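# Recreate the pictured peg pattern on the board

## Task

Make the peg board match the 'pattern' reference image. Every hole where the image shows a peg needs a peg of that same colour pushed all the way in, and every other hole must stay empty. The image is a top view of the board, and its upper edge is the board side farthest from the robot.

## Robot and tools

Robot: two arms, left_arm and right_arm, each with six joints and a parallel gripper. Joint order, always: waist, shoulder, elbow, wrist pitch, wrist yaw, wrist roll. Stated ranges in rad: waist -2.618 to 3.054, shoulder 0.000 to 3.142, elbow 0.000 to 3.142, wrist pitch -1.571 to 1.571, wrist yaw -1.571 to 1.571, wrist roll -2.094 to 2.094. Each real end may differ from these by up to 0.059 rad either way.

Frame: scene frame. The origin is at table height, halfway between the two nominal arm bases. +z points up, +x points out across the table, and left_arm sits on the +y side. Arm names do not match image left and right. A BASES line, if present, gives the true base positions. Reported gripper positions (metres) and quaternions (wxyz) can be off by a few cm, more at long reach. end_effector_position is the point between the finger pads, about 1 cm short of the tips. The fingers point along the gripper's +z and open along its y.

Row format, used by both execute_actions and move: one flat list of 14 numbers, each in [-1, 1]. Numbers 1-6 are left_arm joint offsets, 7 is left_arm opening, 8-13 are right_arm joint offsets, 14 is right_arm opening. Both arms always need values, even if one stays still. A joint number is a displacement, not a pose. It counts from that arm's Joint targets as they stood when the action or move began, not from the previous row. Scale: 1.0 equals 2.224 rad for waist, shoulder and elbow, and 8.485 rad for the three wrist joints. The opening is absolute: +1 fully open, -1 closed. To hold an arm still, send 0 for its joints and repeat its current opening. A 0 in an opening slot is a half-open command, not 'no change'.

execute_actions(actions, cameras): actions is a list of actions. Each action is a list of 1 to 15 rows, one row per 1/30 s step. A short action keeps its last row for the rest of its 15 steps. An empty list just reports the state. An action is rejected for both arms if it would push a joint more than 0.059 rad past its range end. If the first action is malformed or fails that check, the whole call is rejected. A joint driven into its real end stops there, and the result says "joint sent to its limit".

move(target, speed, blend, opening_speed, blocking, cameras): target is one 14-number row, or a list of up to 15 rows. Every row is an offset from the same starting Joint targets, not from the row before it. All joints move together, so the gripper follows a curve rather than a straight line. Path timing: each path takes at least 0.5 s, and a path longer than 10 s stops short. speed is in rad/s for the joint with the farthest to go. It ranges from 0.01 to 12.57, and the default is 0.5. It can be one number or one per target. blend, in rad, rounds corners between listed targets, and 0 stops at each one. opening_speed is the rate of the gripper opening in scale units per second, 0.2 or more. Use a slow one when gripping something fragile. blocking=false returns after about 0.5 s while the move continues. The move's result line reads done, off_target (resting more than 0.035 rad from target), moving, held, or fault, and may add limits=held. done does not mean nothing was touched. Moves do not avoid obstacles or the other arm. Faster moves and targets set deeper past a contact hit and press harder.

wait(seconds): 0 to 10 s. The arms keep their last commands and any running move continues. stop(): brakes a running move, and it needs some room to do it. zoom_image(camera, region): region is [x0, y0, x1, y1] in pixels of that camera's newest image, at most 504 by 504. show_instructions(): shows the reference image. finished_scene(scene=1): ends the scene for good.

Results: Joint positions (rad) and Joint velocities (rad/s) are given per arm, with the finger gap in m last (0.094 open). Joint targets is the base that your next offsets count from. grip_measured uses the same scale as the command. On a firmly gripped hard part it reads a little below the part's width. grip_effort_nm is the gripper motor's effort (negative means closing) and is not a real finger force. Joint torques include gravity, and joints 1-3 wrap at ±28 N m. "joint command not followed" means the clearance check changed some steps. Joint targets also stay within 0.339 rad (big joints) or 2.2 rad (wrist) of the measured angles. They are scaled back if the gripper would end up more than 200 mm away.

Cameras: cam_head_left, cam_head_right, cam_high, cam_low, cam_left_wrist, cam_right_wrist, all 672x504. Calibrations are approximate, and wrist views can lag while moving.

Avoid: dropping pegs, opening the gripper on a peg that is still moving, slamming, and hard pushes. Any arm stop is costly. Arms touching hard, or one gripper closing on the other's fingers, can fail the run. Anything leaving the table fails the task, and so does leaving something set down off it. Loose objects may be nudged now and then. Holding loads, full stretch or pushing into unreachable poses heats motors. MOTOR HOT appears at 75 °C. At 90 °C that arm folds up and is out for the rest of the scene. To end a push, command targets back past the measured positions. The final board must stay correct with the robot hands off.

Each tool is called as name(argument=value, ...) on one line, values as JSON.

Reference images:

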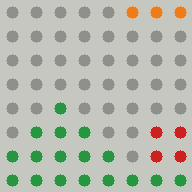

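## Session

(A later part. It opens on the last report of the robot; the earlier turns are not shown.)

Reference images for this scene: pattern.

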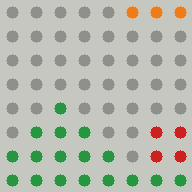

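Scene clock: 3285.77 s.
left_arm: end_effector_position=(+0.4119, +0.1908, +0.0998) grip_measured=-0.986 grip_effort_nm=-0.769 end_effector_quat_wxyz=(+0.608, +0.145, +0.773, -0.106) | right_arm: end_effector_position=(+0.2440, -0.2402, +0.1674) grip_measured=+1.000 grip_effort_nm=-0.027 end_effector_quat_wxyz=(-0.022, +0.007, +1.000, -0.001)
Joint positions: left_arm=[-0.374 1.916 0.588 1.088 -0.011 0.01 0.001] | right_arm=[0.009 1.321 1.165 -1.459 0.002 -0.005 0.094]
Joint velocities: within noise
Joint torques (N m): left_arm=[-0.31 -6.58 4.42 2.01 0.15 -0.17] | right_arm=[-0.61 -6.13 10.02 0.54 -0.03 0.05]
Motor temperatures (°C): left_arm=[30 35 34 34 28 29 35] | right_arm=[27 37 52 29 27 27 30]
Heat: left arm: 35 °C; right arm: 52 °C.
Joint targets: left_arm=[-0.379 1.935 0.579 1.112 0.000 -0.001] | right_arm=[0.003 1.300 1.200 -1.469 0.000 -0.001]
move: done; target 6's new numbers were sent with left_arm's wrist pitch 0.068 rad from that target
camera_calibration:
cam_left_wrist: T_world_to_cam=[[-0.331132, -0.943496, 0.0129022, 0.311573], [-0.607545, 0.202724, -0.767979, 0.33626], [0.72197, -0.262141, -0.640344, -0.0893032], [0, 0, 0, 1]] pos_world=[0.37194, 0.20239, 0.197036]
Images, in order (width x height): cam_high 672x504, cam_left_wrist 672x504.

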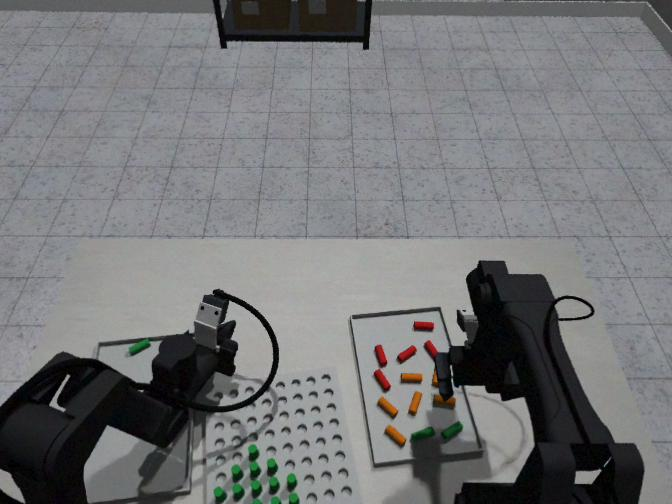

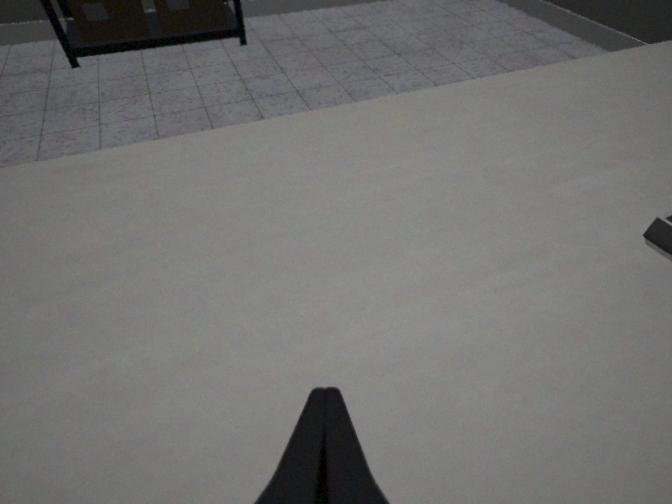

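move(target=[[0.0355,-0.1506,0.1443,-0.1311,0,0,-0.4,0,0,0,0,0,0,1],[0.1574,0.0247,0.5670,-0.3009,0,0,-0.4,0,0,0,0,0,0,1]], speed=[1.5, 1.5], cameras=["cam_left_wrist"])

Scene clock: 3294.67 s.
left_arm: end_effector_position=(+0.3435, +0.3505, +0.1500) grip_measured=-0.401 grip_effort_nm=0.056 end_effector_quat_wxyz=(-0.007, +0.015, +1.000, +0.005) | right_arm: end_effector_position=(+0.2440, -0.2402, +0.1674) grip_measured=+1.000 grip_effort_nm=-0.032 end_effector_quat_wxyz=(-0.022, +0.007, +1.000, -0.001)
Joint positions: left_arm=[-0.03 1.967 1.809 -1.428 -0.009 0.007 0.028] | right_arm=[0.009 1.321 1.165 -1.459 0.002 -0.005 0.094]
Joint velocities: within noise
Joint torques (N m): left_arm=[0.17 -8.25 10.03 -0.15 0.05 -0.11] | right_arm=[-0.59 -6.13 10.02 0.54 -0.03 0.05]
Motor temperatures (°C): left_arm=[30 35 34 35 28 29 34] | right_arm=[27 37 52 29 27 27 30]
Heat: left arm: 35 °C; right arm: 52 °C.
Joint targets: left_arm=[-0.029 1.990 1.840 -1.441 0.000 -0.001] | right_arm=[0.003 1.300 1.200 -1.469 0.000 -0.001]
move: done
camera_calibration:
cam_left_wrist: T_world_to_cam=[[-0.000753717, -0.999675, -0.0254692, 0.350975], [-0.891931, -0.0108444, 0.452041, 0.290432], [-0.45217, 0.0230575, -0.891634, 0.375067], [0, 0, 0, 1]] pos_world=[0.428904, 0.345363, 0.212074]
Images, in order (width x height): cam_left_wrist 672x504.

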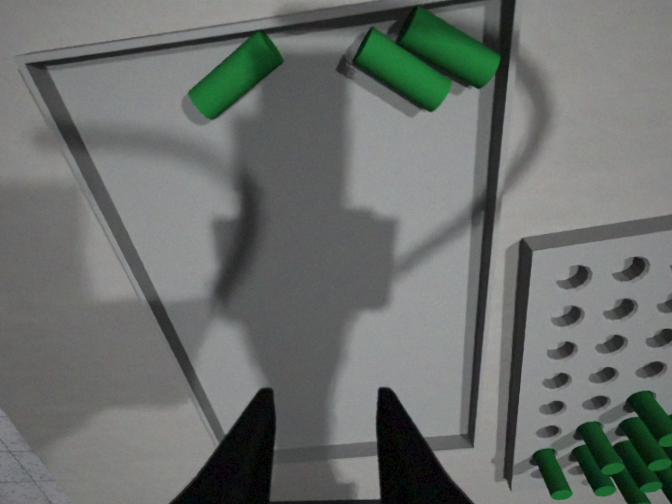

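move(target=[[0.0549,0.1484,0.2203,0.0131,0,0.1124,-0.4,0,0,0,0,0,0,1],[0.0549,0.1946,0.1560,-0.0047,0,0.1124,-0.4,0,0,0,0,0,0,1],[0.0549,0.1946,0.0661,0.0188,0,0.1124,-0.4,0,0,0,0,0,0,1],[0.0549,0.1946,0.0661,0.0188,0,0.1124,-1,0,0,0,0,0,0,1],[0.0549,0.1946,0.1560,-0.0047,0,0.1124,-1,0,0,0,0,0,0,1],[0.0549,0.1094,0.0089,0.0115,0,0.1124,-1,0,0,0,0,0,0,1],[0.0549,0.1094,-0.0800,0.0350,0,0.1124,-1,0,0,0,0,0,0,1],[0.0549,0.1094,-0.0800,0.0350,0,0.1124,-0.4,0,0,0,0,0,0,1],[0.0549,0.1094,0.0089,0.0115,0,0.1124,-0.4,0,0,0,0,0,0,1]], speed=[1.0, 0.5, 0.4, 0.4, 0.5, 0.5, 0.4, 0.4, 0.5], cameras=["cam_left_wrist"])

Scene clock: 3341.50 s.
left_arm: end_effector_position=(+0.3674, +0.3963, +0.0592) grip_measured=-0.401 grip_effort_nm=0.061 end_effector_quat_wxyz=(-0.063, +0.410, +0.909, -0.034) | right_arm: end_effector_position=(+0.2440, -0.2402, +0.1674) grip_measured=+1.000 grip_effort_nm=-0.032 end_effector_quat_wxyz=(-0.022, +0.007, +1.000, -0.001)
Joint positions: left_arm=[0.09 2.229 1.84 -1.325 -0.004 0.942 0.028] | right_arm=[0.009 1.321 1.165 -1.459 0.002 -0.005 0.094]
Joint velocities: within noise
Joint torques (N m): left_arm=[0.25 -11.71 8.83 -0.51 0.05 0.1] | right_arm=[-0.58 -6.15 10.02 0.53 -0.03 0.05]
Motor temperatures (°C): left_arm=[30 37 36 33 28 29 34] | right_arm=[27 37 52 29 27 27 30]
Heat: left arm: 37 °C; right arm: 52 °C.
Joint targets: left_arm=[0.093 2.233 1.860 -1.343 0.000 0.953] | right_arm=[0.003 1.300 1.200 -1.469 0.000 -0.001]
move: done; target 4's new numbers were sent with left_arm's wrist pitch 0.056 rad from that target; target 8's new numbers were sent with left_arm's wrist pitch 0.054 rad from that target
camera_calibration:
cam_left_wrist: T_world_to_cam=[[-0.722811, -0.684501, 0.0948857, 0.527724], [-0.551654, 0.654243, 0.517343, -0.039193], [-0.4162, 0.321597, -0.850502, 0.169839], [0, 0, 0, 1]] pos_world=[0.430511, 0.33225, 0.114651]
Images, in order (width x height): cam_left_wrist 672x504.

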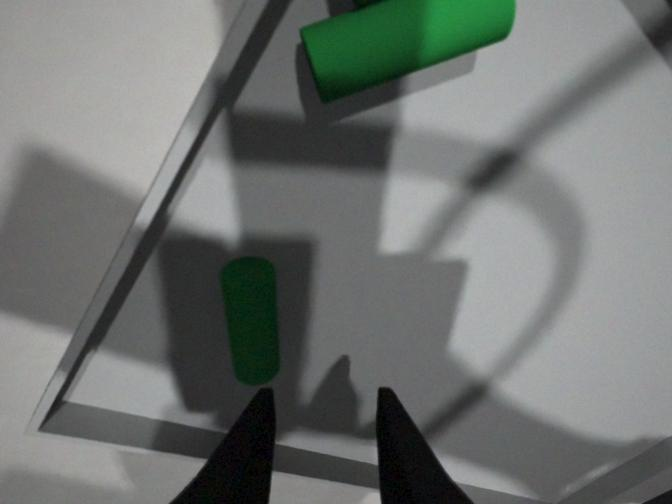

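move(target=[-0.0549,-0.1093,-0.0090,-0.0115,0,-0.1123,-0.4,0,0,0,0,0,0,1], speed=1.0, cameras=["cam_left_wrist"])

Scene clock: 3361.47 s.
left_arm: end_effector_position=(+0.3509, +0.3510, +0.1371) grip_measured=-0.401 grip_effort_nm=0.056 end_effector_quat_wxyz=(-0.021, +0.014, +1.000, +0.002) | right_arm: end_effector_position=(+0.2440, -0.2402, +0.1674) grip_measured=+1.000 grip_effort_nm=-0.032 end_effector_quat_wxyz=(-0.022, +0.007, +1.000, -0.001)
Joint positions: left_arm=[-0.025 2.024 1.84 -1.428 -0.004 0.009 0.028] | right_arm=[0.009 1.321 1.165 -1.459 0.002 -0.005 0.094]
Joint velocities: within noise
Joint torques (N m): left_arm=[-0.24 -13.72 7.15 -0.22 0.01 -0.12] | right_arm=[-0.61 -6.15 10.02 0.53 -0.03 0.05]
Motor temperatures (°C): left_arm=[30 38 36 32 28 29 33] | right_arm=[27 37 52 29 27 27 30]
Heat: left arm: 38 °C; right arm: 52 °C.
Joint targets: left_arm=[-0.029 1.990 1.840 -1.441 0.000 0.000] | right_arm=[0.003 1.300 1.200 -1.469 0.000 -0.001]
move: done
camera_calibration:
cam_left_wrist: T_world_to_cam=[[0.000998095, -0.999777, -0.021079, 0.349986], [-0.879098, -0.0109243, 0.476516, 0.295095], [-0.47664, 0.0180549, -0.878913, 0.375541], [0, 0, 0, 1]] pos_world=[0.438066, 0.346352, 0.196828]
Images, in order (width x height): cam_left_wrist 672x504.

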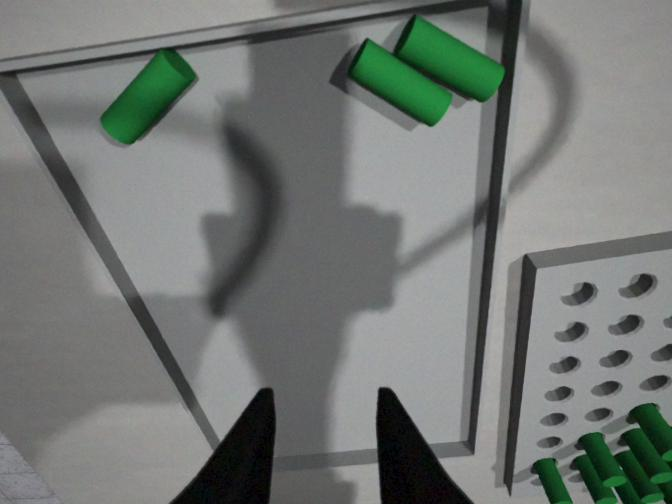

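move(target=[[0.0913,0.1542,0.2293,0.0131,0,0.1279,-0.4,0,0,0,0,0,0,1],[0.0913,0.1992,0.1644,-0.0057,0,0.1279,-0.4,0,0,0,0,0,0,1],[0.0913,0.1992,0.0745,0.0178,0,0.1279,-0.4,0,0,0,0,0,0,1],[0.0913,0.1992,0.0745,0.0178,0,0.1279,-1,0,0,0,0,0,0,1],[0.0913,0.1992,0.1644,-0.0057,0,0.1279,-1,0,0,0,0,0,0,1]], speed=[1.0, 0.5, 0.4, 0.4, 0.5], cameras=["cam_left_wrist"])

Scene clock: 3422.83 s.
left_arm: end_effector_position=(+0.4040, +0.4375, +0.0629) grip_measured=-0.687 grip_effort_nm=-1.043 end_effector_quat_wxyz=(-0.056, +0.430, +0.900, -0.037) | right_arm: end_effector_position=(+0.2440, -0.2402, +0.1674) grip_measured=+1.000 grip_effort_nm=-0.032 end_effector_quat_wxyz=(-0.022, +0.007, +1.000, -0.001)
Joint positions: left_arm=[0.176 2.421 2.186 -1.469 -0.005 1.073 0.015] | right_arm=[0.009 1.321 1.165 -1.459 0.002 -0.005 0.094]
Joint velocities: within noise
Joint torques (N m): left_arm=[-0.16 -12.53 8.88 -0.51 0.02 0.13] | right_arm=[-0.59 -6.15 10.02 0.53 -0.04 0.05]
Motor temperatures (°C): left_arm=[30 46 36 32 28 29 33] | right_arm=[27 37 52 29 27 27 30]
Heat: left arm: 46 °C; right arm: 52 °C.
Joint targets: left_arm=[0.174 2.433 2.205 -1.489 0.000 1.085] | right_arm=[0.003 1.300 1.200 -1.469 0.000 -0.001]
move: done; target 4's new numbers were sent with left_arm's wrist pitch 0.050 rad from that target
camera_calibration:
cam_left_wrist: T_world_to_cam=[[-0.753521, -0.650261, 0.0967779, 0.579331], [-0.527789, 0.686117, 0.500682, -0.0704254], [-0.391975, 0.326196, -0.860204, 0.163821], [0, 0, 0, 1]] pos_world=[0.463582, 0.371599, 0.120114]
Images, in order (width x height): cam_left_wrist 672x504.

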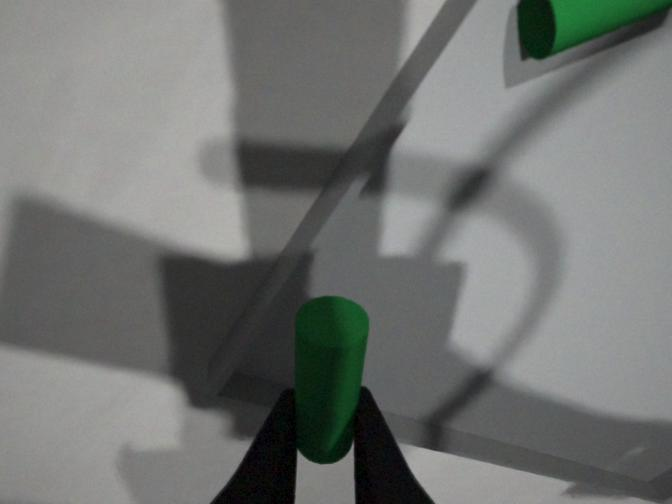

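move(target=[[0,-0.0861,-0.1491,0.0165,0,0,-1,0,0,0,0,0,0,1],[0,-0.0861,-0.2390,0.0401,0,0,-1,0,0,0,0,0,0,1],[0,-0.0861,-0.2390,0.0401,0,0,-0.4,0,0,0,0,0,0,1],[0,-0.0861,-0.1491,0.0165,0,0,-0.4,0,0,0,0,0,0,1],[-0.0162,-0.0720,-0.1280,0.0146,0,-0.0043,-0.4,0,0,0,0,0,0,1],[-0.0162,-0.0720,-0.2179,0.0382,0,-0.0043,-0.4,0,0,0,0,0,0,1],[-0.0162,-0.0720,-0.2179,0.0382,0,-0.0043,-1,0,0,0,0,0,0,1],[-0.0162,-0.0720,-0.1280,0.0146,0,-0.0043,-1,0,0,0,0,0,0,1],[-0.2132,-0.3746,-0.5871,0.1755,0,-0.1279,-1,0,0,0,0,0,0,1],[-0.2487,-0.2244,-0.7314,0.3065,0,-0.1279,-1,0,0,0,0,0,0,1]], speed=[0.5, 0.4, 0.4, 0.5, 0.4, 0.4, 0.4, 0.8, 2.0, 1.5], cameras=["cam_left_wrist"])

Scene clock: 3448.20 s.
left_arm: end_effector_position=(+0.4115, +0.1904, +0.0994) grip_measured=-0.690 grip_effort_nm=-1.048 end_effector_quat_wxyz=(+0.607, +0.146, +0.773, -0.106) | right_arm: end_effector_position=(+0.2440, -0.2402, +0.1674) grip_measured=+1.000 grip_effort_nm=-0.027 end_effector_quat_wxyz=(-0.022, +0.007, +1.000, -0.001)
Joint positions: left_arm=[-0.374 1.916 0.588 1.086 -0.008 0.012 0.015] | right_arm=[0.009 1.321 1.165 -1.459 0.002 -0.005 0.094]
Joint velocities: within noise
Joint torques (N m): left_arm=[-0.4 -6.74 4.66 2.02 0.08 -0.16] | right_arm=[-0.59 -6.16 10.02 0.53 -0.04 0.05]
Motor temperatures (°C): left_arm=[30 44 36 32 28 29 33] | right_arm=[27 37 52 29 27 27 30]
Heat: left arm: 44 °C; right arm: 52 °C.
Joint targets: left_arm=[-0.379 1.934 0.579 1.112 0.000 0.000] | right_arm=[0.003 1.300 1.200 -1.469 0.000 -0.001]
move: done; target 3's new numbers were sent with left_arm's wrist pitch 0.054 rad from that target
camera_calibration:
cam_left_wrist: T_world_to_cam=[[-0.334136, -0.942442, 0.0124661, 0.312122], [-0.60813, 0.205466, -0.766787, 0.335337], [0.720091, -0.263792, -0.641781, -0.088203], [0, 0, 0, 1]] pos_world=[0.371734, 0.20199, 0.196634]
Images, in order (width x height): cam_left_wrist 672x504.

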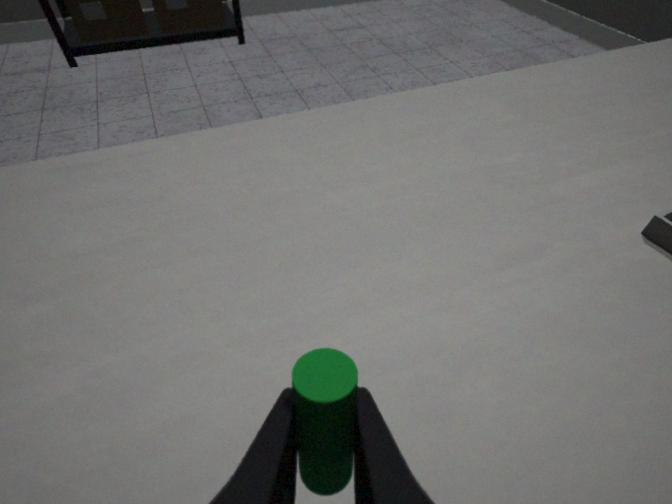

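move(target=[[0,0.1138,0,0.0337,0,0,-1,0,0,0,0,0,0,1],[0,0.1138,0,0.0337,0,0,-0.3,0,0,0,0,0,0,1],[0,-0.0373,0,0.0242,0,0,-0.3,0,0,0,0,0,0,1],[0,-0.0373,0.4595,-0.2371,0,0,-0.3,0,0,0,0,0,0,1],[-0.0022,0.2347,0.848,-0.3136,0,0,-0.3,0,0,0,0,0,0,1],[-0.0022,0.2428,0.7243,-0.2851,0,0,-0.3,0,0,0,0,0,0,1],[-0.0022,0.2428,0.7243,-0.2851,0,0,-1,0,0,0,0,0,0,1],[-0.0022,0.1556,0.7243,-0.2851,0,0,-1,0,0,0,0,0,0,1],[-0.3165,-0.1952,0.2039,-0.2501,0,-0.0566,-1,0,0,0,0,0,0,1],[-0.3165,-0.1552,0.1792,-0.2477,0,-0.0566,-1,0,0,0,0,0,0,1]], speed=[0.4, 0.5, 0.5, 2.2, 1.5, 0.5, 0.5, 0.5, 1.4, 0.4], cameras=["cam_left_wrist"])

zoom_image(camera="cam_left_wrist", region=[240, 250, 410, 400])

Scene clock: 3474.03 s.
left_arm: end_effector_position=(+0.0939, +0.1373, +0.0617) grip_measured=-0.688 grip_effort_nm=-1.038 end_effector_quat_wxyz=(-0.013, +0.297, +0.955, +0.012) | right_arm: end_effector_position=(+0.2440, -0.2402, +0.1674) grip_measured=+1.000 grip_effort_nm=-0.027 end_effector_quat_wxyz=(-0.022, +0.007, +1.000, -0.001)
Joint positions: left_arm=[-1.08 1.581 0.984 -1.01 0.002 -0.471 0.015] | right_arm=[0.009 1.321 1.165 -1.459 0.002 -0.005 0.094]
Joint velocities: within noise
Joint torques (N m): left_arm=[-0.32 -5.3 5.93 0.11 0 -0.12] | right_arm=[-0.59 -6.16 10.02 0.54 -0.03 0.05]
Motor temperatures (°C): left_arm=[30 40 35 36 28 29 34] | right_arm=[27 37 52 29 27 27 30]
Heat: left arm: 40 °C; right arm: 52 °C.
Joint targets: left_arm=[-1.083 1.588 0.977 -0.990 0.000 -0.480] | right_arm=[0.003 1.300 1.200 -1.469 0.000 -0.001]
move: done
camera_calibration:
cam_left_wrist: T_world_to_cam=[[-0.542497, -0.839463, -0.0316256, 0.164676], [-0.750168, 0.46716, 0.467984, 0.0254965], [-0.378081, 0.277604, -0.883171, 0.145875], [0, 0, 0, 1]] pos_world=[0.163615, 0.0858328, 0.122108]
Images, in order (width x height): cam_left_wrist 672x504.

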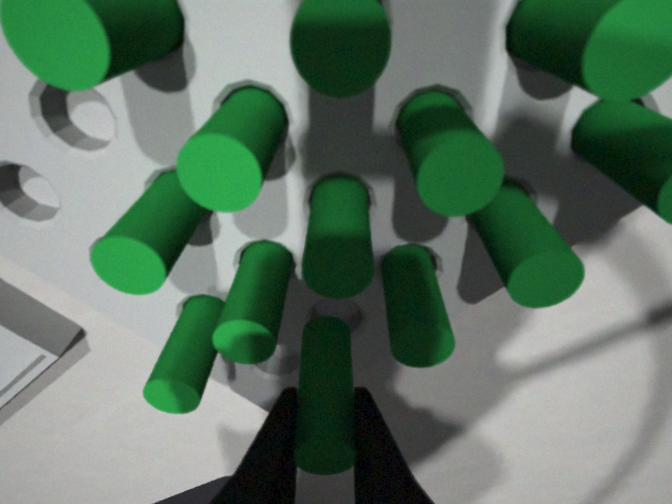

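Scaled by 2.965 from the camera's 672x504 image, which has a finer 960x720 frame.

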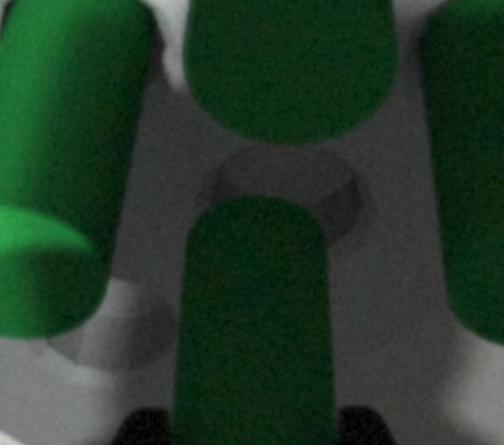

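move(target=[[-0.0042,0.0062,-0.0035,0.0023,0,0,-1,0,0,0,0,0,0,1],[-0.0042,0.0146,-0.0187,0.0083,0,0,-1,0,0,0,0,0,0,1]], speed=[0.1, 0.06], cameras=["cam_left_wrist"])

Scene clock: 3491.47 s.
left_arm: end_effector_position=(+0.0933, +0.1349, +0.0547) grip_measured=-0.688 grip_effort_nm=-1.048 end_effector_quat_wxyz=(-0.012, +0.300, +0.954, +0.010) | right_arm: end_effector_position=(+0.2440, -0.2402, +0.1674) grip_measured=+1.000 grip_effort_nm=-0.027 end_effector_quat_wxyz=(-0.022, +0.007, +1.000, -0.001)
Joint positions: left_arm=[-1.087 1.593 0.968 -0.977 0.002 -0.471 0.015] | right_arm=[0.009 1.321 1.165 -1.459 0.002 -0.005 0.094]
Joint velocities: within noise
Joint torques (N m): left_arm=[-0.49 -3.74 3.73 0.51 -0.06 -0.12] | right_arm=[-0.61 -6.16 10.02 0.53 -0.04 0.05]
Motor temperatures (°C): left_arm=[30 37 35 34 28 29 34] | right_arm=[27 37 52 29 27 27 30]
Heat: left arm: 37 °C; right arm: 52 °C.
Joint targets: left_arm=[-1.092 1.621 0.936 -0.920 0.000 -0.480] | right_arm=[0.003 1.300 1.200 -1.469 0.000 -0.001]
move: off_target (left_arm); left_arm: the wrist pitch is farthest, 0.057 rad from its target
camera_calibration:
cam_left_wrist: T_world_to_cam=[[-0.547534, -0.836265, -0.0294414, 0.161999], [-0.748326, 0.473605, 0.464443, 0.0285092], [-0.374454, 0.27633, -0.885114, 0.140176], [0, 0, 0, 1]] pos_world=[0.162524, 0.0832374, 0.115601]
Images, in order (width x height): cam_left_wrist 672x504.

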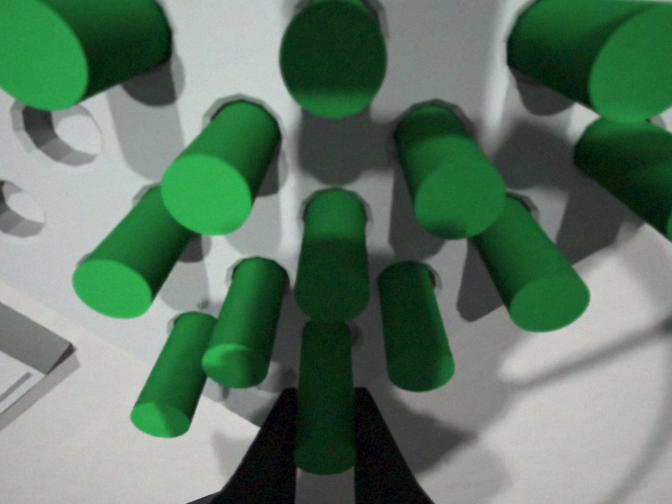

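zoom_image(camera="cam_left_wrist", region=[280, 300, 380, 375])

Scaled by 5.040 from the camera's 672x504 image, which has a finer 960x720 frame.

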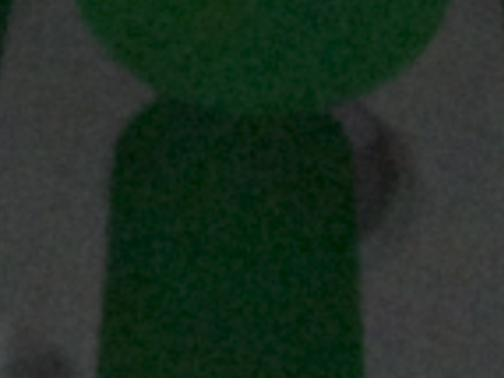

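move(target=[[-0.0041,-0.0274,0.0423,-0.0094,0,0,-1,0,0,0,0,0,0,1],[-0.0041,-0.0083,0.0157,-0.0060,0,0,-1,0,0,0,0,0,0,1],[-0.0041,0.0006,-0.0005,0.0004,0,0,-1,0,0,0,0,0,0,1]], speed=[0.3, 0.2, 0.06], cameras=["cam_left_wrist"])

Scene clock: 3508.53 s.
left_arm: end_effector_position=(+0.0914, +0.1334, +0.0462) grip_measured=-0.688 grip_effort_nm=-1.038 end_effector_quat_wxyz=(-0.012, +0.304, +0.953, +0.010) | right_arm: end_effector_position=(+0.2440, -0.2402, +0.1674) grip_measured=+1.000 grip_effort_nm=-0.027 end_effector_quat_wxyz=(-0.022, +0.007, +1.000, -0.001)
Joint positions: left_arm=[-1.096 1.608 0.947 -0.94 0.002 -0.472 0.015] | right_arm=[0.009 1.321 1.165 -1.459 0.002 -0.005 0.094]
Joint velocities: within noise
Joint torques (N m): left_arm=[-0.39 -5.07 5.42 0.16 -0.02 -0.09] | right_arm=[-0.59 -6.15 10.02 0.53 -0.03 0.05]
Motor temperatures (°C): left_arm=[30 36 34 33 28 29 34] | right_arm=[27 37 52 29 27 27 30]
Heat: left arm: 36 °C; right arm: 52 °C.
Joint targets: left_arm=[-1.102 1.622 0.935 -0.916 0.000 -0.480] | right_arm=[0.003 1.300 1.200 -1.469 0.000 -0.001]
move: done
camera_calibration:
cam_left_wrist: T_world_to_cam=[[-0.554861, -0.83143, -0.0292257, 0.159509], [-0.744188, 0.480323, 0.464191, 0.0305491], [-0.371905, 0.279311, -0.885253, 0.131735], [0, 0, 0, 1]] pos_world=[0.160232, 0.0811516, 0.1071]
Images, in order (width x height): cam_left_wrist 672x504.

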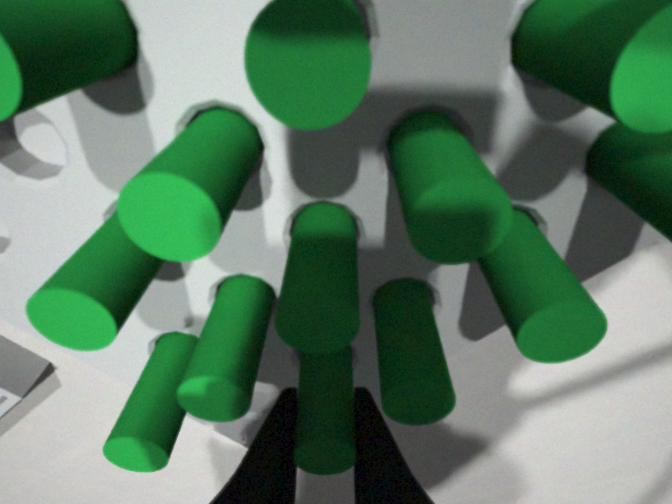

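move(target=[[0,0,0,0,0,0,-0.4,0,0,0,0,0,0,1],[0,0,0.1574,-0.0412,0,0,-1,0,0,0,0,0,0,1],[0.4429,0.3318,0.6812,-0.0594,0,-0.0801,-1,0,0,0,0,0,0,1],[0.4429,0.3853,0.6138,-0.0688,0,-0.0801,-1,0,0,0,0,0,0,1],[0.4429,0.3863,0.5255,-0.0499,0,-0.0801,-1,0,0,0,0,0,0,1],[0.4550,0.3375,0.4386,-0.0400,0,-0.0772,-1,0,0,0,0,0,0,1],[0.4550,0.3375,0.5960,-0.0707,0,-0.0772,-1,0,0,0,0,0,0,1],[0.4825,0.1655,0.4069,-0.0619,0,0.0566,-0.4,0,0,0,0,0,0,1]], speed=[0.4, 0.6, 1.3, 0.5, 0.2, 0.15, 0.6, 1.0], cameras=["cam_left_wrist"])

Scene clock: 3568.23 s.
left_arm: end_effector_position=(+0.3456, +0.3451, +0.1394) grip_measured=-0.401 grip_effort_nm=0.066 end_effector_quat_wxyz=(-0.033, +0.009, +0.999, -0.005) | right_arm: end_effector_position=(+0.2440, -0.2402, +0.1674) grip_measured=+1.000 grip_effort_nm=-0.027 end_effector_quat_wxyz=(-0.022, +0.007, +1.000, -0.001)
Joint positions: left_arm=[-0.034 2.027 1.852 -1.461 0.011 -0.011 0.028] | right_arm=[0.009 1.321 1.165 -1.459 0.002 -0.005 0.094]
Joint velocities: within noise
Joint torques (N m): left_arm=[0.38 -14.05 5.83 0.03 -0.1 0.13] | right_arm=[-0.61 -6.15 10.02 0.54 -0.04 0.05]
Motor temperatures (°C): left_arm=[30 37 35 32 28 29 34] | right_arm=[27 37 52 29 27 27 30]
Heat: left arm: 37 °C; right arm: 52 °C.
Joint targets: left_arm=[-0.028 1.990 1.840 -1.442 0.000 0.000] | right_arm=[0.003 1.300 1.200 -1.469 0.000 -0.001]
move: off_target (left_arm); target 8's new numbers were sent with left_arm's shoulder 0.037 rad from that target; left_arm: the shoulder is farthest, 0.037 rad from its target
camera_calibration:
cam_left_wrist: T_world_to_cam=[[0.0120958, -0.999898, -0.00765038, 0.338532], [-0.867265, -0.0142989, 0.497641, 0.283381], [-0.4977, 0.000615541, -0.867349, 0.386706], [0, 0, 0, 1]] pos_world=[0.434135, 0.342311, 0.196977]
Images, in order (width x height): cam_left_wrist 672x504.

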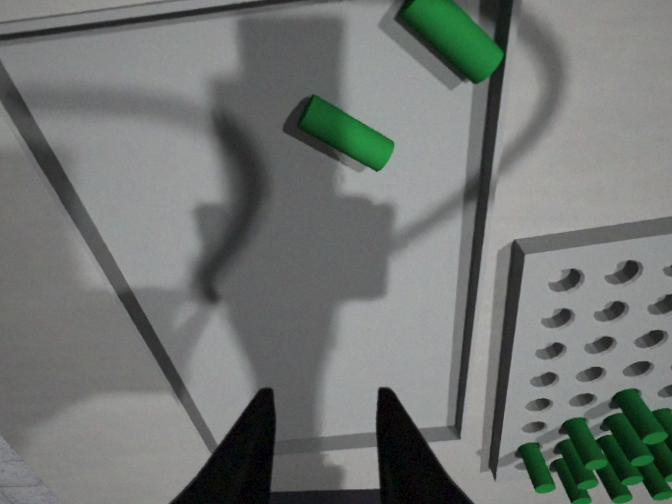

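move(target=[[-0.0063,0.1115,0.1565,0.0167,0,-0.1217,-0.4,0,0,0,0,0,0,1],[-0.0063,0.1567,0.0890,0.0030,0,-0.1217,-0.4,0,0,0,0,0,0,1],[-0.0063,0.1567,-0.0009,0.0266,0,-0.1217,-0.4,0,0,0,0,0,0,1],[-0.0063,0.1567,-0.0009,0.0266,0,-0.1217,-1,0,0,0,0,0,0,1],[-0.0063,0.1567,0.0890,0.0030,0,-0.1217,-1,0,0,0,0,0,0,1],[-0.1223,-0.1754,-0.4227,0.1699,0,0,-1,0,0,0,0,0,0,1],[-0.1578,-0.0252,-0.5670,0.3010,0,0,-1,0,0,0,0,0,0,1]], speed=[1.0, 0.5, 0.4, 0.4, 0.8, 2.0, 1.5], cameras=["cam_left_wrist"])

Scene clock: 3614.13 s.
left_arm: end_effector_position=(+0.4104, +0.1877, +0.0993) grip_measured=-0.690 grip_effort_nm=-1.053 end_effector_quat_wxyz=(+0.605, +0.144, +0.774, -0.118) | right_arm: end_effector_position=(+0.2440, -0.2402, +0.1674) grip_measured=+1.000 grip_effort_nm=-0.027 end_effector_quat_wxyz=(-0.022, +0.007, +1.000, -0.001)
Joint positions: left_arm=[-0.375 1.916 0.588 1.087 0.007 -0.007 0.015] | right_arm=[0.009 1.321 1.165 -1.459 0.002 -0.005 0.094]
Joint velocities: within noise
Joint torques (N m): left_arm=[-0.44 -6.68 4.62 2.03 -0.12 0.05] | right_arm=[-0.61 -6.16 10.02 0.53 -0.04 0.06]
Motor temperatures (°C): left_arm=[30 39 34 32 28 29 33] | right_arm=[27 37 52 29 27 27 30]
Heat: left arm: 39 °C; right arm: 52 °C.
Joint targets: left_arm=[-0.379 1.934 0.578 1.112 0.000 0.000] | right_arm=[0.003 1.300 1.200 -1.469 0.000 -0.001]
move: done; target 4's new numbers were sent with left_arm's wrist pitch 0.050 rad from that target
camera_calibration:
cam_left_wrist: T_world_to_cam=[[-0.344152, -0.938303, 0.0338682, 0.310491], [-0.611837, 0.196757, -0.766122, 0.338184], [0.71219, -0.284384, -0.641802, -0.0810772], [0, 0, 0, 1]] pos_world=[0.371512, 0.201738, 0.196539]
Images, in order (width x height): cam_left_wrist 672x504.

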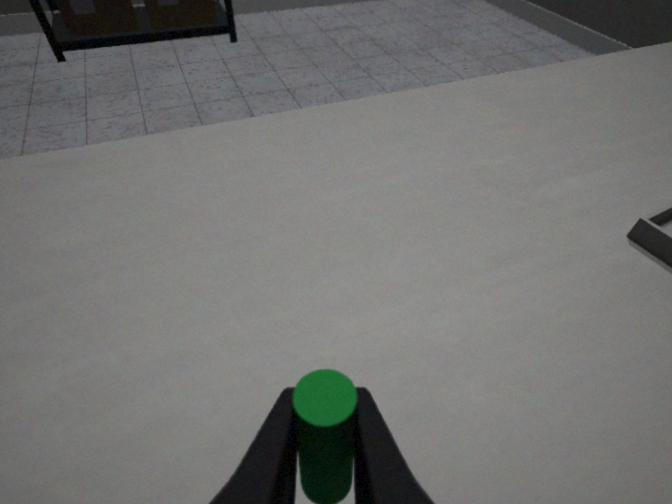

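move(target=[[0,0.1138,0,0.0325,0,0,-1,0,0,0,0,0,0,1],[0,0.1138,0,0.0325,0,0,-0.3,0,0,0,0,0,0,1],[0,-0.0373,0,0.0242,0,0,-0.3,0,0,0,0,0,0,1],[0,-0.0373,0.4595,-0.2371,0,0,-0.3,0,0,0,0,0,0,1],[-0.0022,0.2347,0.848,-0.3136,0,0,-0.3,0,0,0,0,0,0,1],[-0.0022,0.2428,0.7243,-0.2851,0,0,-0.3,0,0,0,0,0,0,1],[-0.0022,0.2428,0.7243,-0.2851,0,0,-1,0,0,0,0,0,0,1],[-0.0022,0.1556,0.7243,-0.2851,0,0,-1,0,0,0,0,0,0,1],[-0.3035,-0.2430,0.1591,-0.2508,0,-0.0530,-1,0,0,0,0,0,0,1],[-0.3035,-0.2030,0.1344,-0.2484,0,-0.0530,-1,0,0,0,0,0,0,1]], speed=[0.4, 0.5, 0.5, 2.2, 1.5, 0.5, 0.5, 0.5, 1.4, 0.4], cameras=["cam_left_wrist"])

zoom_image(camera="cam_left_wrist", region=[240, 250, 410, 400])

Scene clock: 3636.33 s.
left_arm: end_effector_position=(+0.0865, +0.1645, +0.0615) grip_measured=-0.687 grip_effort_nm=-1.038 end_effector_quat_wxyz=(-0.015, +0.297, +0.955, +0.011) | right_arm: end_effector_position=(+0.2440, -0.2402, +0.1674) grip_measured=+1.000 grip_effort_nm=-0.027 end_effector_quat_wxyz=(-0.022, +0.007, +1.000, -0.001)
Joint positions: left_arm=[-1.05 1.476 0.884 -1.016 0.003 -0.44 0.015] | right_arm=[0.009 1.321 1.165 -1.459 0.002 -0.005 0.094]
Joint velocities: within noise
Joint torques (N m): left_arm=[-0.38 -4.46 6.17 0.12 -0.06 -0.11] | right_arm=[-0.61 -6.13 10.02 0.53 -0.04 0.06]
Motor temperatures (°C): left_arm=[30 39 34 36 28 29 34] | right_arm=[27 37 52 29 27 27 30]
Heat: left arm: 39 °C; right arm: 52 °C.
Joint targets: left_arm=[-1.054 1.483 0.877 -0.995 0.000 -0.449] | right_arm=[0.003 1.300 1.200 -1.469 0.000 -0.001]
move: done
camera_calibration:
cam_left_wrist: T_world_to_cam=[[-0.542829, -0.839307, -0.0300129, 0.18343], [-0.748828, 0.467512, 0.469776, 0.00705698], [-0.380255, 0.277482, -0.882276, 0.135584], [0, 0, 0, 1]] pos_world=[0.156412, 0.113033, 0.121812]
Images, in order (width x height): cam_left_wrist 672x504.

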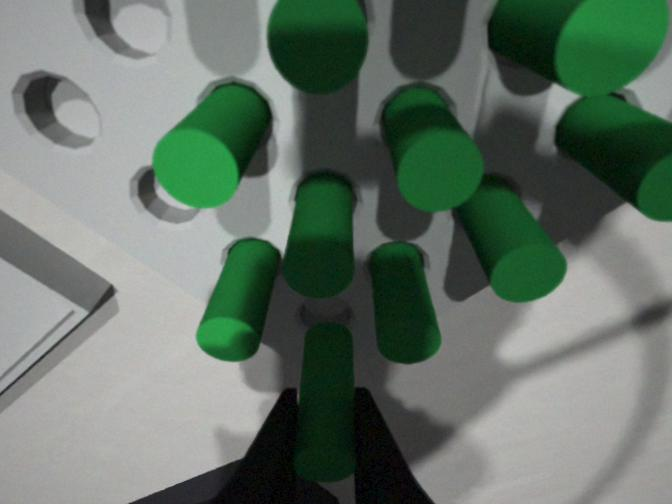

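Scaled by 2.965 from the camera's 672x504 image, which has a finer 960x720 frame.

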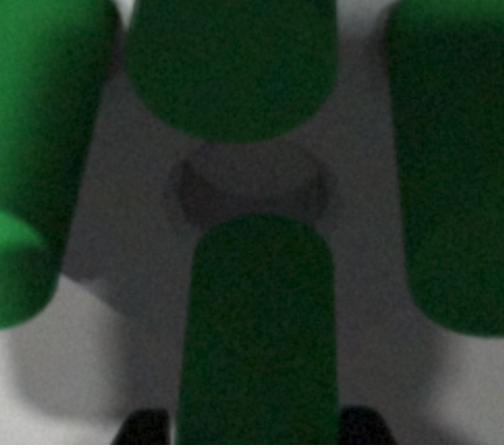

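move(target=[[0.0081,0.0015,0,0.0005,0,0,-1,0,0,0,0,0,0,1],[0.0081,0.0055,-0.0063,0.0029,0,0,-1,0,0,0,0,0,0,1]], speed=[0.1, 0.1], cameras=["cam_left_wrist"])

zoom_image(camera="cam_left_wrist", region=[240, 250, 410, 400])

Scene clock: 3663.40 s.
left_arm: end_effector_position=(+0.0891, +0.1633, +0.0576) grip_measured=-0.687 grip_effort_nm=-1.048 end_effector_quat_wxyz=(-0.012, +0.294, +0.956, +0.009) | right_arm: end_effector_position=(+0.2440, -0.2402, +0.1674) grip_measured=+1.000 grip_effort_nm=-0.027 end_effector_quat_wxyz=(-0.022, +0.007, +1.000, -0.001)
Joint positions: left_arm=[-1.042 1.484 0.875 -0.991 0.003 -0.441 0.015] | right_arm=[0.009 1.321 1.165 -1.459 0.002 -0.005 0.094]
Joint velocities: within noise
Joint torques (N m): left_arm=[0.46 -4.07 5.5 0.14 -0.05 -0.11] | right_arm=[-0.59 -6.16 10.02 0.53 -0.04 0.05]
Motor temperatures (°C): left_arm=[30 35 35 33 28 29 34] | right_arm=[27 37 52 29 27 27 30]
Heat: left arm: 35 °C; right arm: 52 °C.
Joint targets: left_arm=[-1.037 1.495 0.863 -0.971 0.000 -0.449] | right_arm=[0.003 1.300 1.200 -1.469 0.000 -0.001]
move: done
camera_calibration:
cam_left_wrist: T_world_to_cam=[[-0.536321, -0.843599, -0.0264588, 0.183555], [-0.754297, 0.465011, 0.463466, 0.0126384], [-0.378676, 0.268525, -0.88572, 0.135031], [0, 0, 0, 1]] pos_world=[0.159111, 0.112711, 0.118599]
Images, in order (width x height): cam_left_wrist 672x504.

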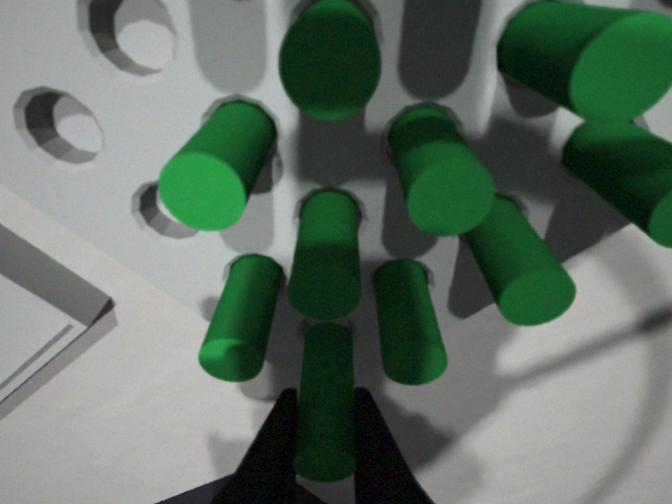

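Scaled by 2.965 from the camera's 672x504 image, which has a finer 960x720 frame.

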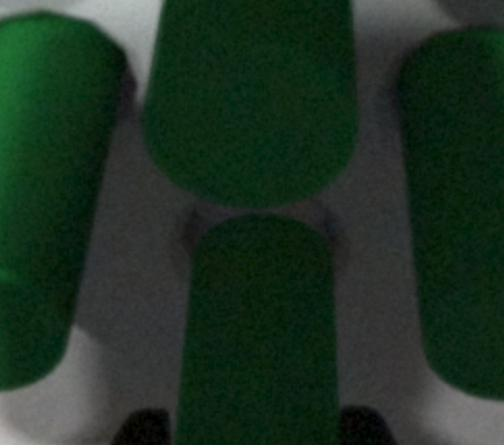

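move(target=[-0.0010,0.0093,-0.0165,0.0065,0,0,-1,0,0,0,0,0,0,1], speed=0.06, cameras=["cam_left_wrist"])

Scene clock: 3670.47 s.
left_arm: end_effector_position=(+0.0889, +0.1637, +0.0450) grip_measured=-0.687 grip_effort_nm=-1.038 end_effector_quat_wxyz=(-0.012, +0.294, +0.956, +0.009) | right_arm: end_effector_position=(+0.2440, -0.2402, +0.1674) grip_measured=+1.000 grip_effort_nm=-0.032 end_effector_quat_wxyz=(-0.022, +0.007, +1.000, -0.001)
Joint positions: left_arm=[-1.042 1.504 0.839 -0.936 0.003 -0.441 0.015] | right_arm=[0.009 1.321 1.165 -1.459 0.002 -0.005 0.094]
Joint velocities: within noise
Joint torques (N m): left_arm=[0.31 -4.21 5.38 0.13 -0.06 -0.11] | right_arm=[-0.64 -6.15 10.03 0.53 -0.04 0.05]
Motor temperatures (°C): left_arm=[30 35 35 33 28 29 34] | right_arm=[27 37 52 29 27 27 30]
Heat: left arm: 35 °C; right arm: 52 °C.
Joint targets: left_arm=[-1.039 1.516 0.827 -0.915 0.000 -0.449] | right_arm=[0.003 1.300 1.200 -1.469 0.000 -0.001]
move: done
camera_calibration:
cam_left_wrist: T_world_to_cam=[[-0.536325, -0.843581, -0.0269431, 0.1835], [-0.75402, 0.464552, 0.464376, 0.0180969], [-0.379223, 0.269372, -0.885228, 0.123539], [0, 0, 0, 1]] pos_world=[0.15891, 0.113112, 0.105901]
Images, in order (width x height): cam_left_wrist 672x504.

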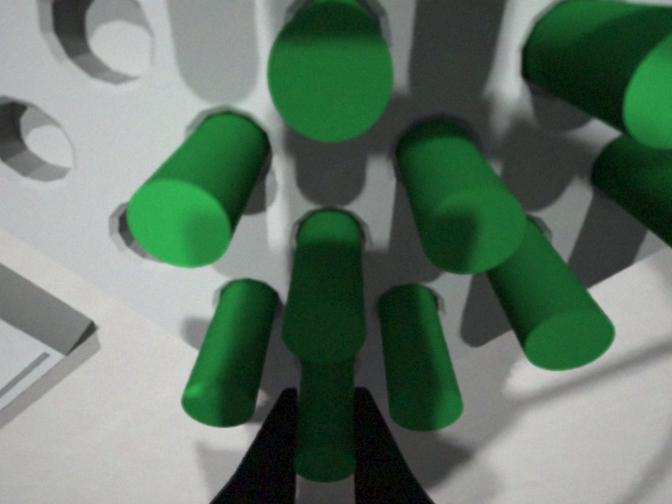

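move(target=[[0,0,0,0,0,0,-0.4,0,0,0,0,0,0,1],[0,0,0.1574,-0.0412,0,0,-1,0,0,0,0,0,0,1],[0.4004,0.3975,0.7657,-0.0654,0,-0.0862,-1,0,0,0,0,0,0,1],[0.4004,0.4501,0.6893,-0.0725,0,-0.0862,-1,0,0,0,0,0,0,1],[0.4004,0.4501,0.6108,-0.0554,0,-0.0862,-1,0,0,0,0,0,0,1],[0.4162,0.3703,0.4716,-0.0394,0,-0.0820,-1,0,0,0,0,0,0,1],[0.4162,0.3703,0.6065,-0.0707,0,-0.0820,-1,0,0,0,0,0,0,1],[0.4541,0.2131,0.4555,-0.0621,0,0.0529,-0.4,0,0,0,0,0,0,1]], speed=[0.4, 0.6, 1.3, 0.5, 0.2, 0.15, 0.6, 1.0], cameras=["cam_left_wrist"])

Scene clock: 3712.70 s.
left_arm: end_effector_position=(+0.3454, +0.3453, +0.1396) grip_measured=-0.986 grip_effort_nm=-0.755 end_effector_quat_wxyz=(-0.033, +0.008, +0.999, -0.005) | right_arm: end_effector_position=(+0.2440, -0.2402, +0.1674) grip_measured=+1.000 grip_effort_nm=-0.027 end_effector_quat_wxyz=(-0.022, +0.007, +1.000, -0.001)
Joint positions: left_arm=[-0.034 2.027 1.852 -1.462 0.011 -0.012 0.001] | right_arm=[0.009 1.321 1.165 -1.459 0.002 -0.005 0.094]
Joint velocities: within noise
Joint torques (N m): left_arm=[0.4 -14.06 5.82 0.06 -0.12 0.13] | right_arm=[-0.61 -6.15 10 0.53 -0.04 0.05]
Motor temperatures (°C): left_arm=[30 37 34 32 28 29 34] | right_arm=[27 37 52 29 27 27 30]
Heat: left arm: 37 °C; right arm: 52 °C.
Joint targets: left_arm=[-0.029 1.990 1.840 -1.442 0.000 -0.001] | right_arm=[0.003 1.300 1.200 -1.469 0.000 -0.001]
Tool commands: left_gripper/opening=-1.0 right_gripper/opening=+1.0
move: off_target (left_arm; path cut at 10 s); path passed 7 of 8 targets; target 8's new numbers were not sent; left_arm: the shoulder is farthest, 0.037 rad from its target
camera_calibration:
cam_left_wrist: T_world_to_cam=[[0.0140655, -0.999871, -0.00773845, 0.337987], [-0.867229, -0.0160511, 0.497651, 0.283646], [-0.497711, -0.000288687, -0.867343, 0.38718], [0, 0, 0, 1]] pos_world=[0.433936, 0.342608, 0.197277]
Images, in order (width x height): cam_left_wrist 672x504.

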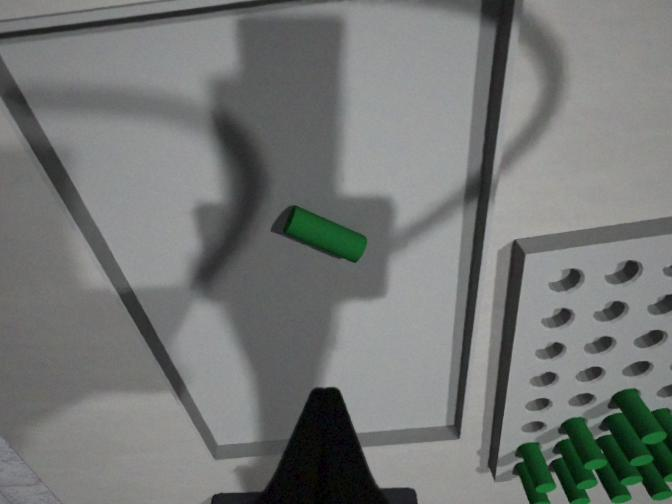

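move(target=[[0.0054,0.0175,0,0.0285,0,-0.1336,-0.4,0,0,0,0,0,0,1],[0.0054,0.0625,-0.0686,0.0196,0,-0.1336,-0.4,0,0,0,0,0,0,1],[0.0054,0.0625,-0.1585,0.0432,0,-0.1336,-0.4,0,0,0,0,0,0,1],[0.0054,0.0625,-0.1585,0.0432,0,-0.1336,-1,0,0,0,0,0,0,1],[0.0054,0.0625,-0.0686,0.0196,0,-0.1336,-1,0,0,0,0,0,0,1],[-0.1219,-0.1754,-0.4227,0.1699,0,0,-1,0,0,0,0,0,0,1],[-0.1574,-0.0252,-0.5670,0.3010,0,0,-1,0,0,0,0,0,0,1]], speed=[1.0, 0.5, 0.4, 0.4, 0.8, 2.0, 1.5], cameras=["cam_left_wrist"])

Scene clock: 3739.87 s.
left_arm: end_effector_position=(+0.4105, +0.1880, +0.0993) grip_measured=-0.691 grip_effort_nm=-1.043 end_effector_quat_wxyz=(+0.605, +0.143, +0.774, -0.118) | right_arm: end_effector_position=(+0.2440, -0.2402, +0.1674) grip_measured=+1.000 grip_effort_nm=-0.032 end_effector_quat_wxyz=(-0.022, +0.007, +1.000, -0.001)
Joint positions: left_arm=[-0.374 1.916 0.588 1.086 0.007 -0.008 0.015] | right_arm=[0.009 1.321 1.165 -1.459 0.002 -0.005 0.094]
Joint velocities: within noise
Joint torques (N m): left_arm=[-0.46 -6.71 4.62 2.04 -0.09 0.07] | right_arm=[-0.61 -6.15 10 0.53 -0.03 0.06]
Motor temperatures (°C): left_arm=[30 38 34 33 28 29 34] | right_arm=[27 37 52 29 27 27 30]
Heat: left arm: 38 °C; right arm: 52 °C.
Joint targets: left_arm=[-0.379 1.934 0.578 1.112 0.000 -0.001] | right_arm=[0.003 1.300 1.200 -1.469 0.000 -0.001]
move: done; target 4's new numbers were sent with left_arm's wrist pitch 0.047 rad from that target
camera_calibration:
cam_left_wrist: T_world_to_cam=[[-0.343228, -0.938615, 0.0345819, 0.31042], [-0.61254, 0.195775, -0.765812, 0.338645], [0.712032, -0.284031, -0.642135, -0.0810812], [0, 0, 0, 1]] pos_world=[0.371711, 0.202037, 0.196539]
Images, in order (width x height): cam_left_wrist 672x504.

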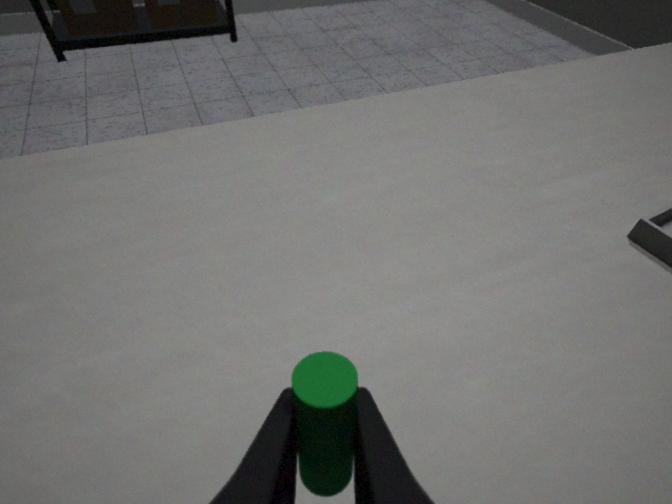

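move(target=[[0,0.1138,0,0.0335,0,0,-1,0,0,0,0,0,0,1],[0,0.1138,0,0.0335,0,0,-0.3,0,0,0,0,0,0,1],[0,-0.0373,0,0.0242,0,0,-0.3,0,0,0,0,0,0,1],[0,-0.0373,0.4595,-0.2371,0,0,-0.3,0,0,0,0,0,0,1],[-0.0022,0.2347,0.848,-0.3136,0,0,-0.3,0,0,0,0,0,0,1],[-0.0022,0.2428,0.7243,-0.2851,0,0,-0.3,0,0,0,0,0,0,1],[-0.0022,0.2428,0.7243,-0.2851,0,0,-1,0,0,0,0,0,0,1],[-0.0022,0.1556,0.7243,-0.2851,0,0,-1,0,0,0,0,0,0,1],[-0.3660,0.0001,0.4468,-0.2625,0,-0.0697,-1,0,0,0,0,0,0,1],[-0.3660,0.0401,0.4221,-0.2601,0,-0.0697,-1,0,0,0,0,0,0,1]], speed=[0.4, 0.5, 0.5, 2.2, 1.5, 0.5, 0.5, 0.5, 1.4, 0.4], cameras=["cam_left_wrist"])

zoom_image(camera="cam_left_wrist", region=[240, 250, 410, 400])

Scene clock: 3767.53 s.
left_arm: end_effector_position=(+0.1106, +0.0129, +0.0643) grip_measured=-0.986 grip_effort_nm=-0.769 end_effector_quat_wxyz=(-0.012, +0.300, +0.954, +0.007) | right_arm: end_effector_position=(+0.2440, -0.2402, +0.1674) grip_measured=+1.000 grip_effort_nm=-0.027 end_effector_quat_wxyz=(-0.022, +0.007, +1.000, -0.001)
Joint positions: left_arm=[-1.197 2.007 1.525 -1.115 0.009 -0.582 0.001] | right_arm=[0.009 1.321 1.165 -1.459 0.002 -0.005 0.094]
Joint velocities: within noise
Joint torques (N m): left_arm=[0.38 -9.14 6.17 0.1 -0.1 -0.12] | right_arm=[-0.61 -6.15 10.02 0.53 -0.04 0.06]
Motor temperatures (°C): left_arm=[30 38 34 36 28 29 34] | right_arm=[27 37 52 29 27 27 30]
Heat: left arm: 38 °C; right arm: 52 °C.
Joint targets: left_arm=[-1.193 2.023 1.517 -1.095 0.000 -0.592] | right_arm=[0.003 1.300 1.200 -1.469 0.000 -0.001]
move: done
camera_calibration:
cam_left_wrist: T_world_to_cam=[[-0.547127, -0.836707, -0.0239332, 0.0693878], [-0.747859, 0.475787, 0.462962, 0.0948788], [-0.375977, 0.271198, -0.886055, 0.189111], [0, 0, 0, 1]] pos_world=[0.180021, -0.0383713, 0.125298]
Images, in order (width x height): cam_left_wrist 672x504.

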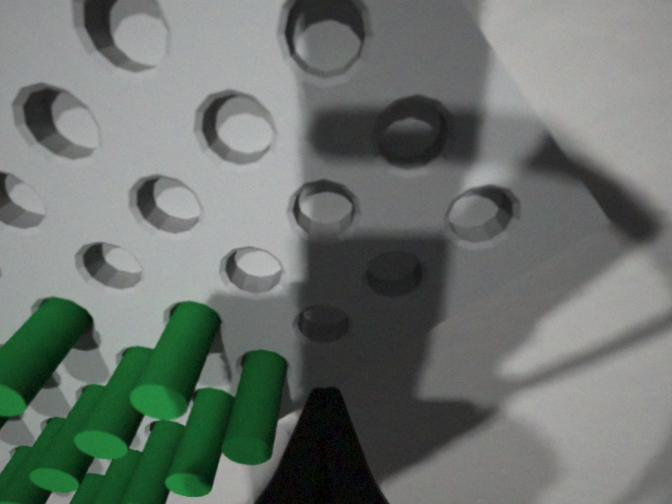

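Scaled by 2.965 from the camera's 672x504 image, which has a finer 960x720 frame.

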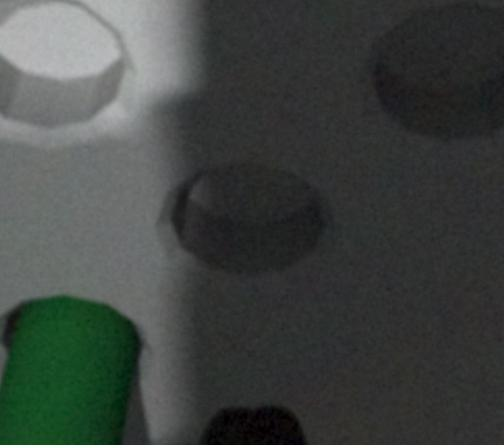

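zoom_image(camera="cam_high", region=[60, 180, 560, 504])

wait(seconds=0.1, cameras=["cam_high","cam_head_left"])

This scene's latest camera images include none from cam_high. They are from: cam_left_wrist. cam_high's image comes with the result of a call that names it in "cameras".

Scene clock: 3776.47 s.
left_arm: end_effector_position=(+0.1107, +0.0127, +0.0643) grip_measured=-0.986 grip_effort_nm=-0.769 end_effector_quat_wxyz=(-0.011, +0.300, +0.954, +0.007) | right_arm: end_effector_position=(+0.2440, -0.2402, +0.1674) grip_measured=+1.000 grip_effort_nm=-0.027 end_effector_quat_wxyz=(-0.022, +0.007, +1.000, -0.001)
Joint positions: left_arm=[-1.197 2.007 1.525 -1.114 0.009 -0.583 0.001] | right_arm=[0.009 1.321 1.165 -1.459 0.002 -0.005 0.094]
Joint velocities: within noise
Joint torques (N m): left_arm=[0.36 -8.91 6.12 0.14 -0.09 -0.11] | right_arm=[-0.62 -6.15 10 0.53 -0.04 0.06]
Motor temperatures (°C): left_arm=[30 39 34 35 28 29 34] | right_arm=[27 37 52 29 27 27 30]
Heat: left arm: 39 °C; right arm: 52 °C.
Joint targets: left_arm=[-1.193 2.023 1.517 -1.095 0.000 -0.592] | right_arm=[0.003 1.300 1.200 -1.469 0.000 -0.001]
Tool commands: left_gripper/opening=-1.0 right_gripper/opening=+1.0
wait: 0.10 s; at rest from the start
Images, in order (width x height): cam_head_left 672x504, cam_high 672x504.

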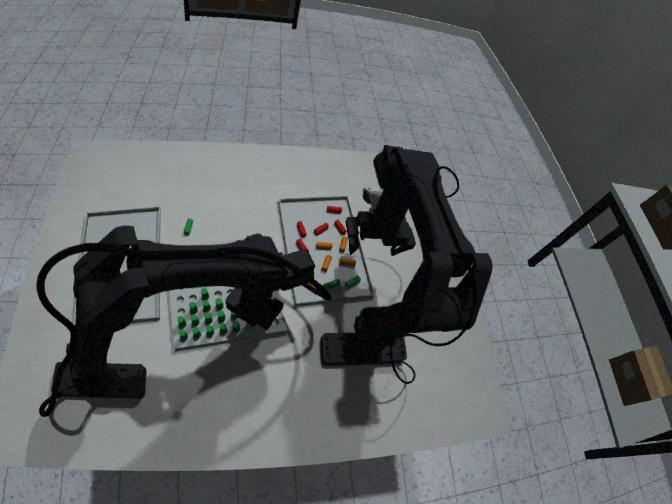

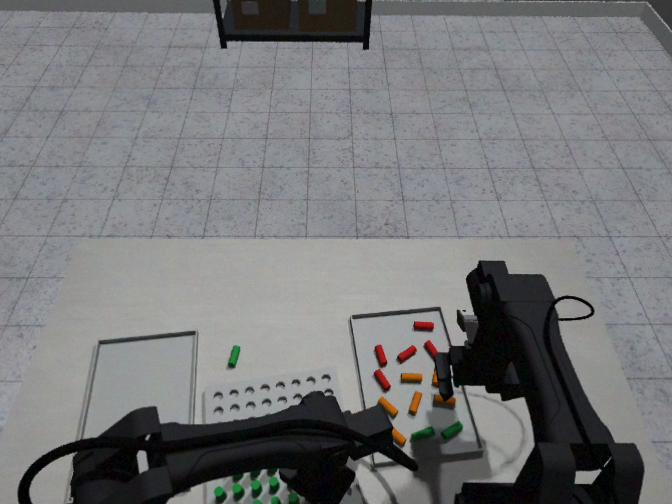

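move(target=[[0,0,0.1574,-0.0412,0,0,-0.4,0,0,0,0,0,0,1],[0.3476,-0.0845,0.0441,-0.0342,0,0.0698,-0.4,0,0,0,0,0,0,1]], speed=[0.7, 1.3], cameras=["cam_left_wrist"])

Scene clock: 3790.53 s.
left_arm: end_effector_position=(+0.2785, +0.2258, +0.1387) grip_measured=-0.401 grip_effort_nm=0.066 end_effector_quat_wxyz=(-0.036, +0.198, +0.980, +0.008) | right_arm: end_effector_position=(+0.2440, -0.2402, +0.1674) grip_measured=+1.000 grip_effort_nm=-0.032 end_effector_quat_wxyz=(-0.022, +0.007, +1.000, -0.001)
Joint positions: left_arm=[-0.415 1.868 1.628 -1.404 0 -0.011 0.028] | right_arm=[0.009 1.321 1.165 -1.459 0.002 -0.005 0.094]
Joint velocities: within noise
Joint torques (N m): left_arm=[-0.46 -12.27 5.75 0.06 0.01 0.13] | right_arm=[-0.61 -6.16 10.02 0.54 -0.04 0.05]
Motor temperatures (°C): left_arm=[30 40 34 34 28 29 34] | right_arm=[27 37 52 29 27 27 30]
Heat: left arm: 40 °C; right arm: 52 °C.
Joint targets: left_arm=[-0.420 1.835 1.616 -1.386 0.000 0.000] | right_arm=[0.003 1.300 1.200 -1.469 0.000 -0.001]
move: done
camera_calibration:
cam_left_wrist: T_world_to_cam=[[-0.360671, -0.932492, -0.0193817, 0.310116], [-0.809316, 0.302565, 0.503449, 0.135297], [-0.463598, 0.197266, -0.863807, 0.298438], [0, 0, 0, 1]] pos_world=[0.359703, 0.189373, 0.195689]
Images, in order (width x height): cam_left_wrist 672x504.

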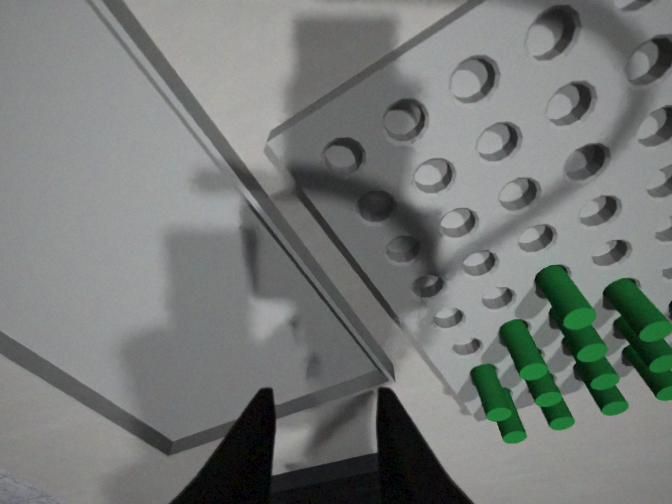

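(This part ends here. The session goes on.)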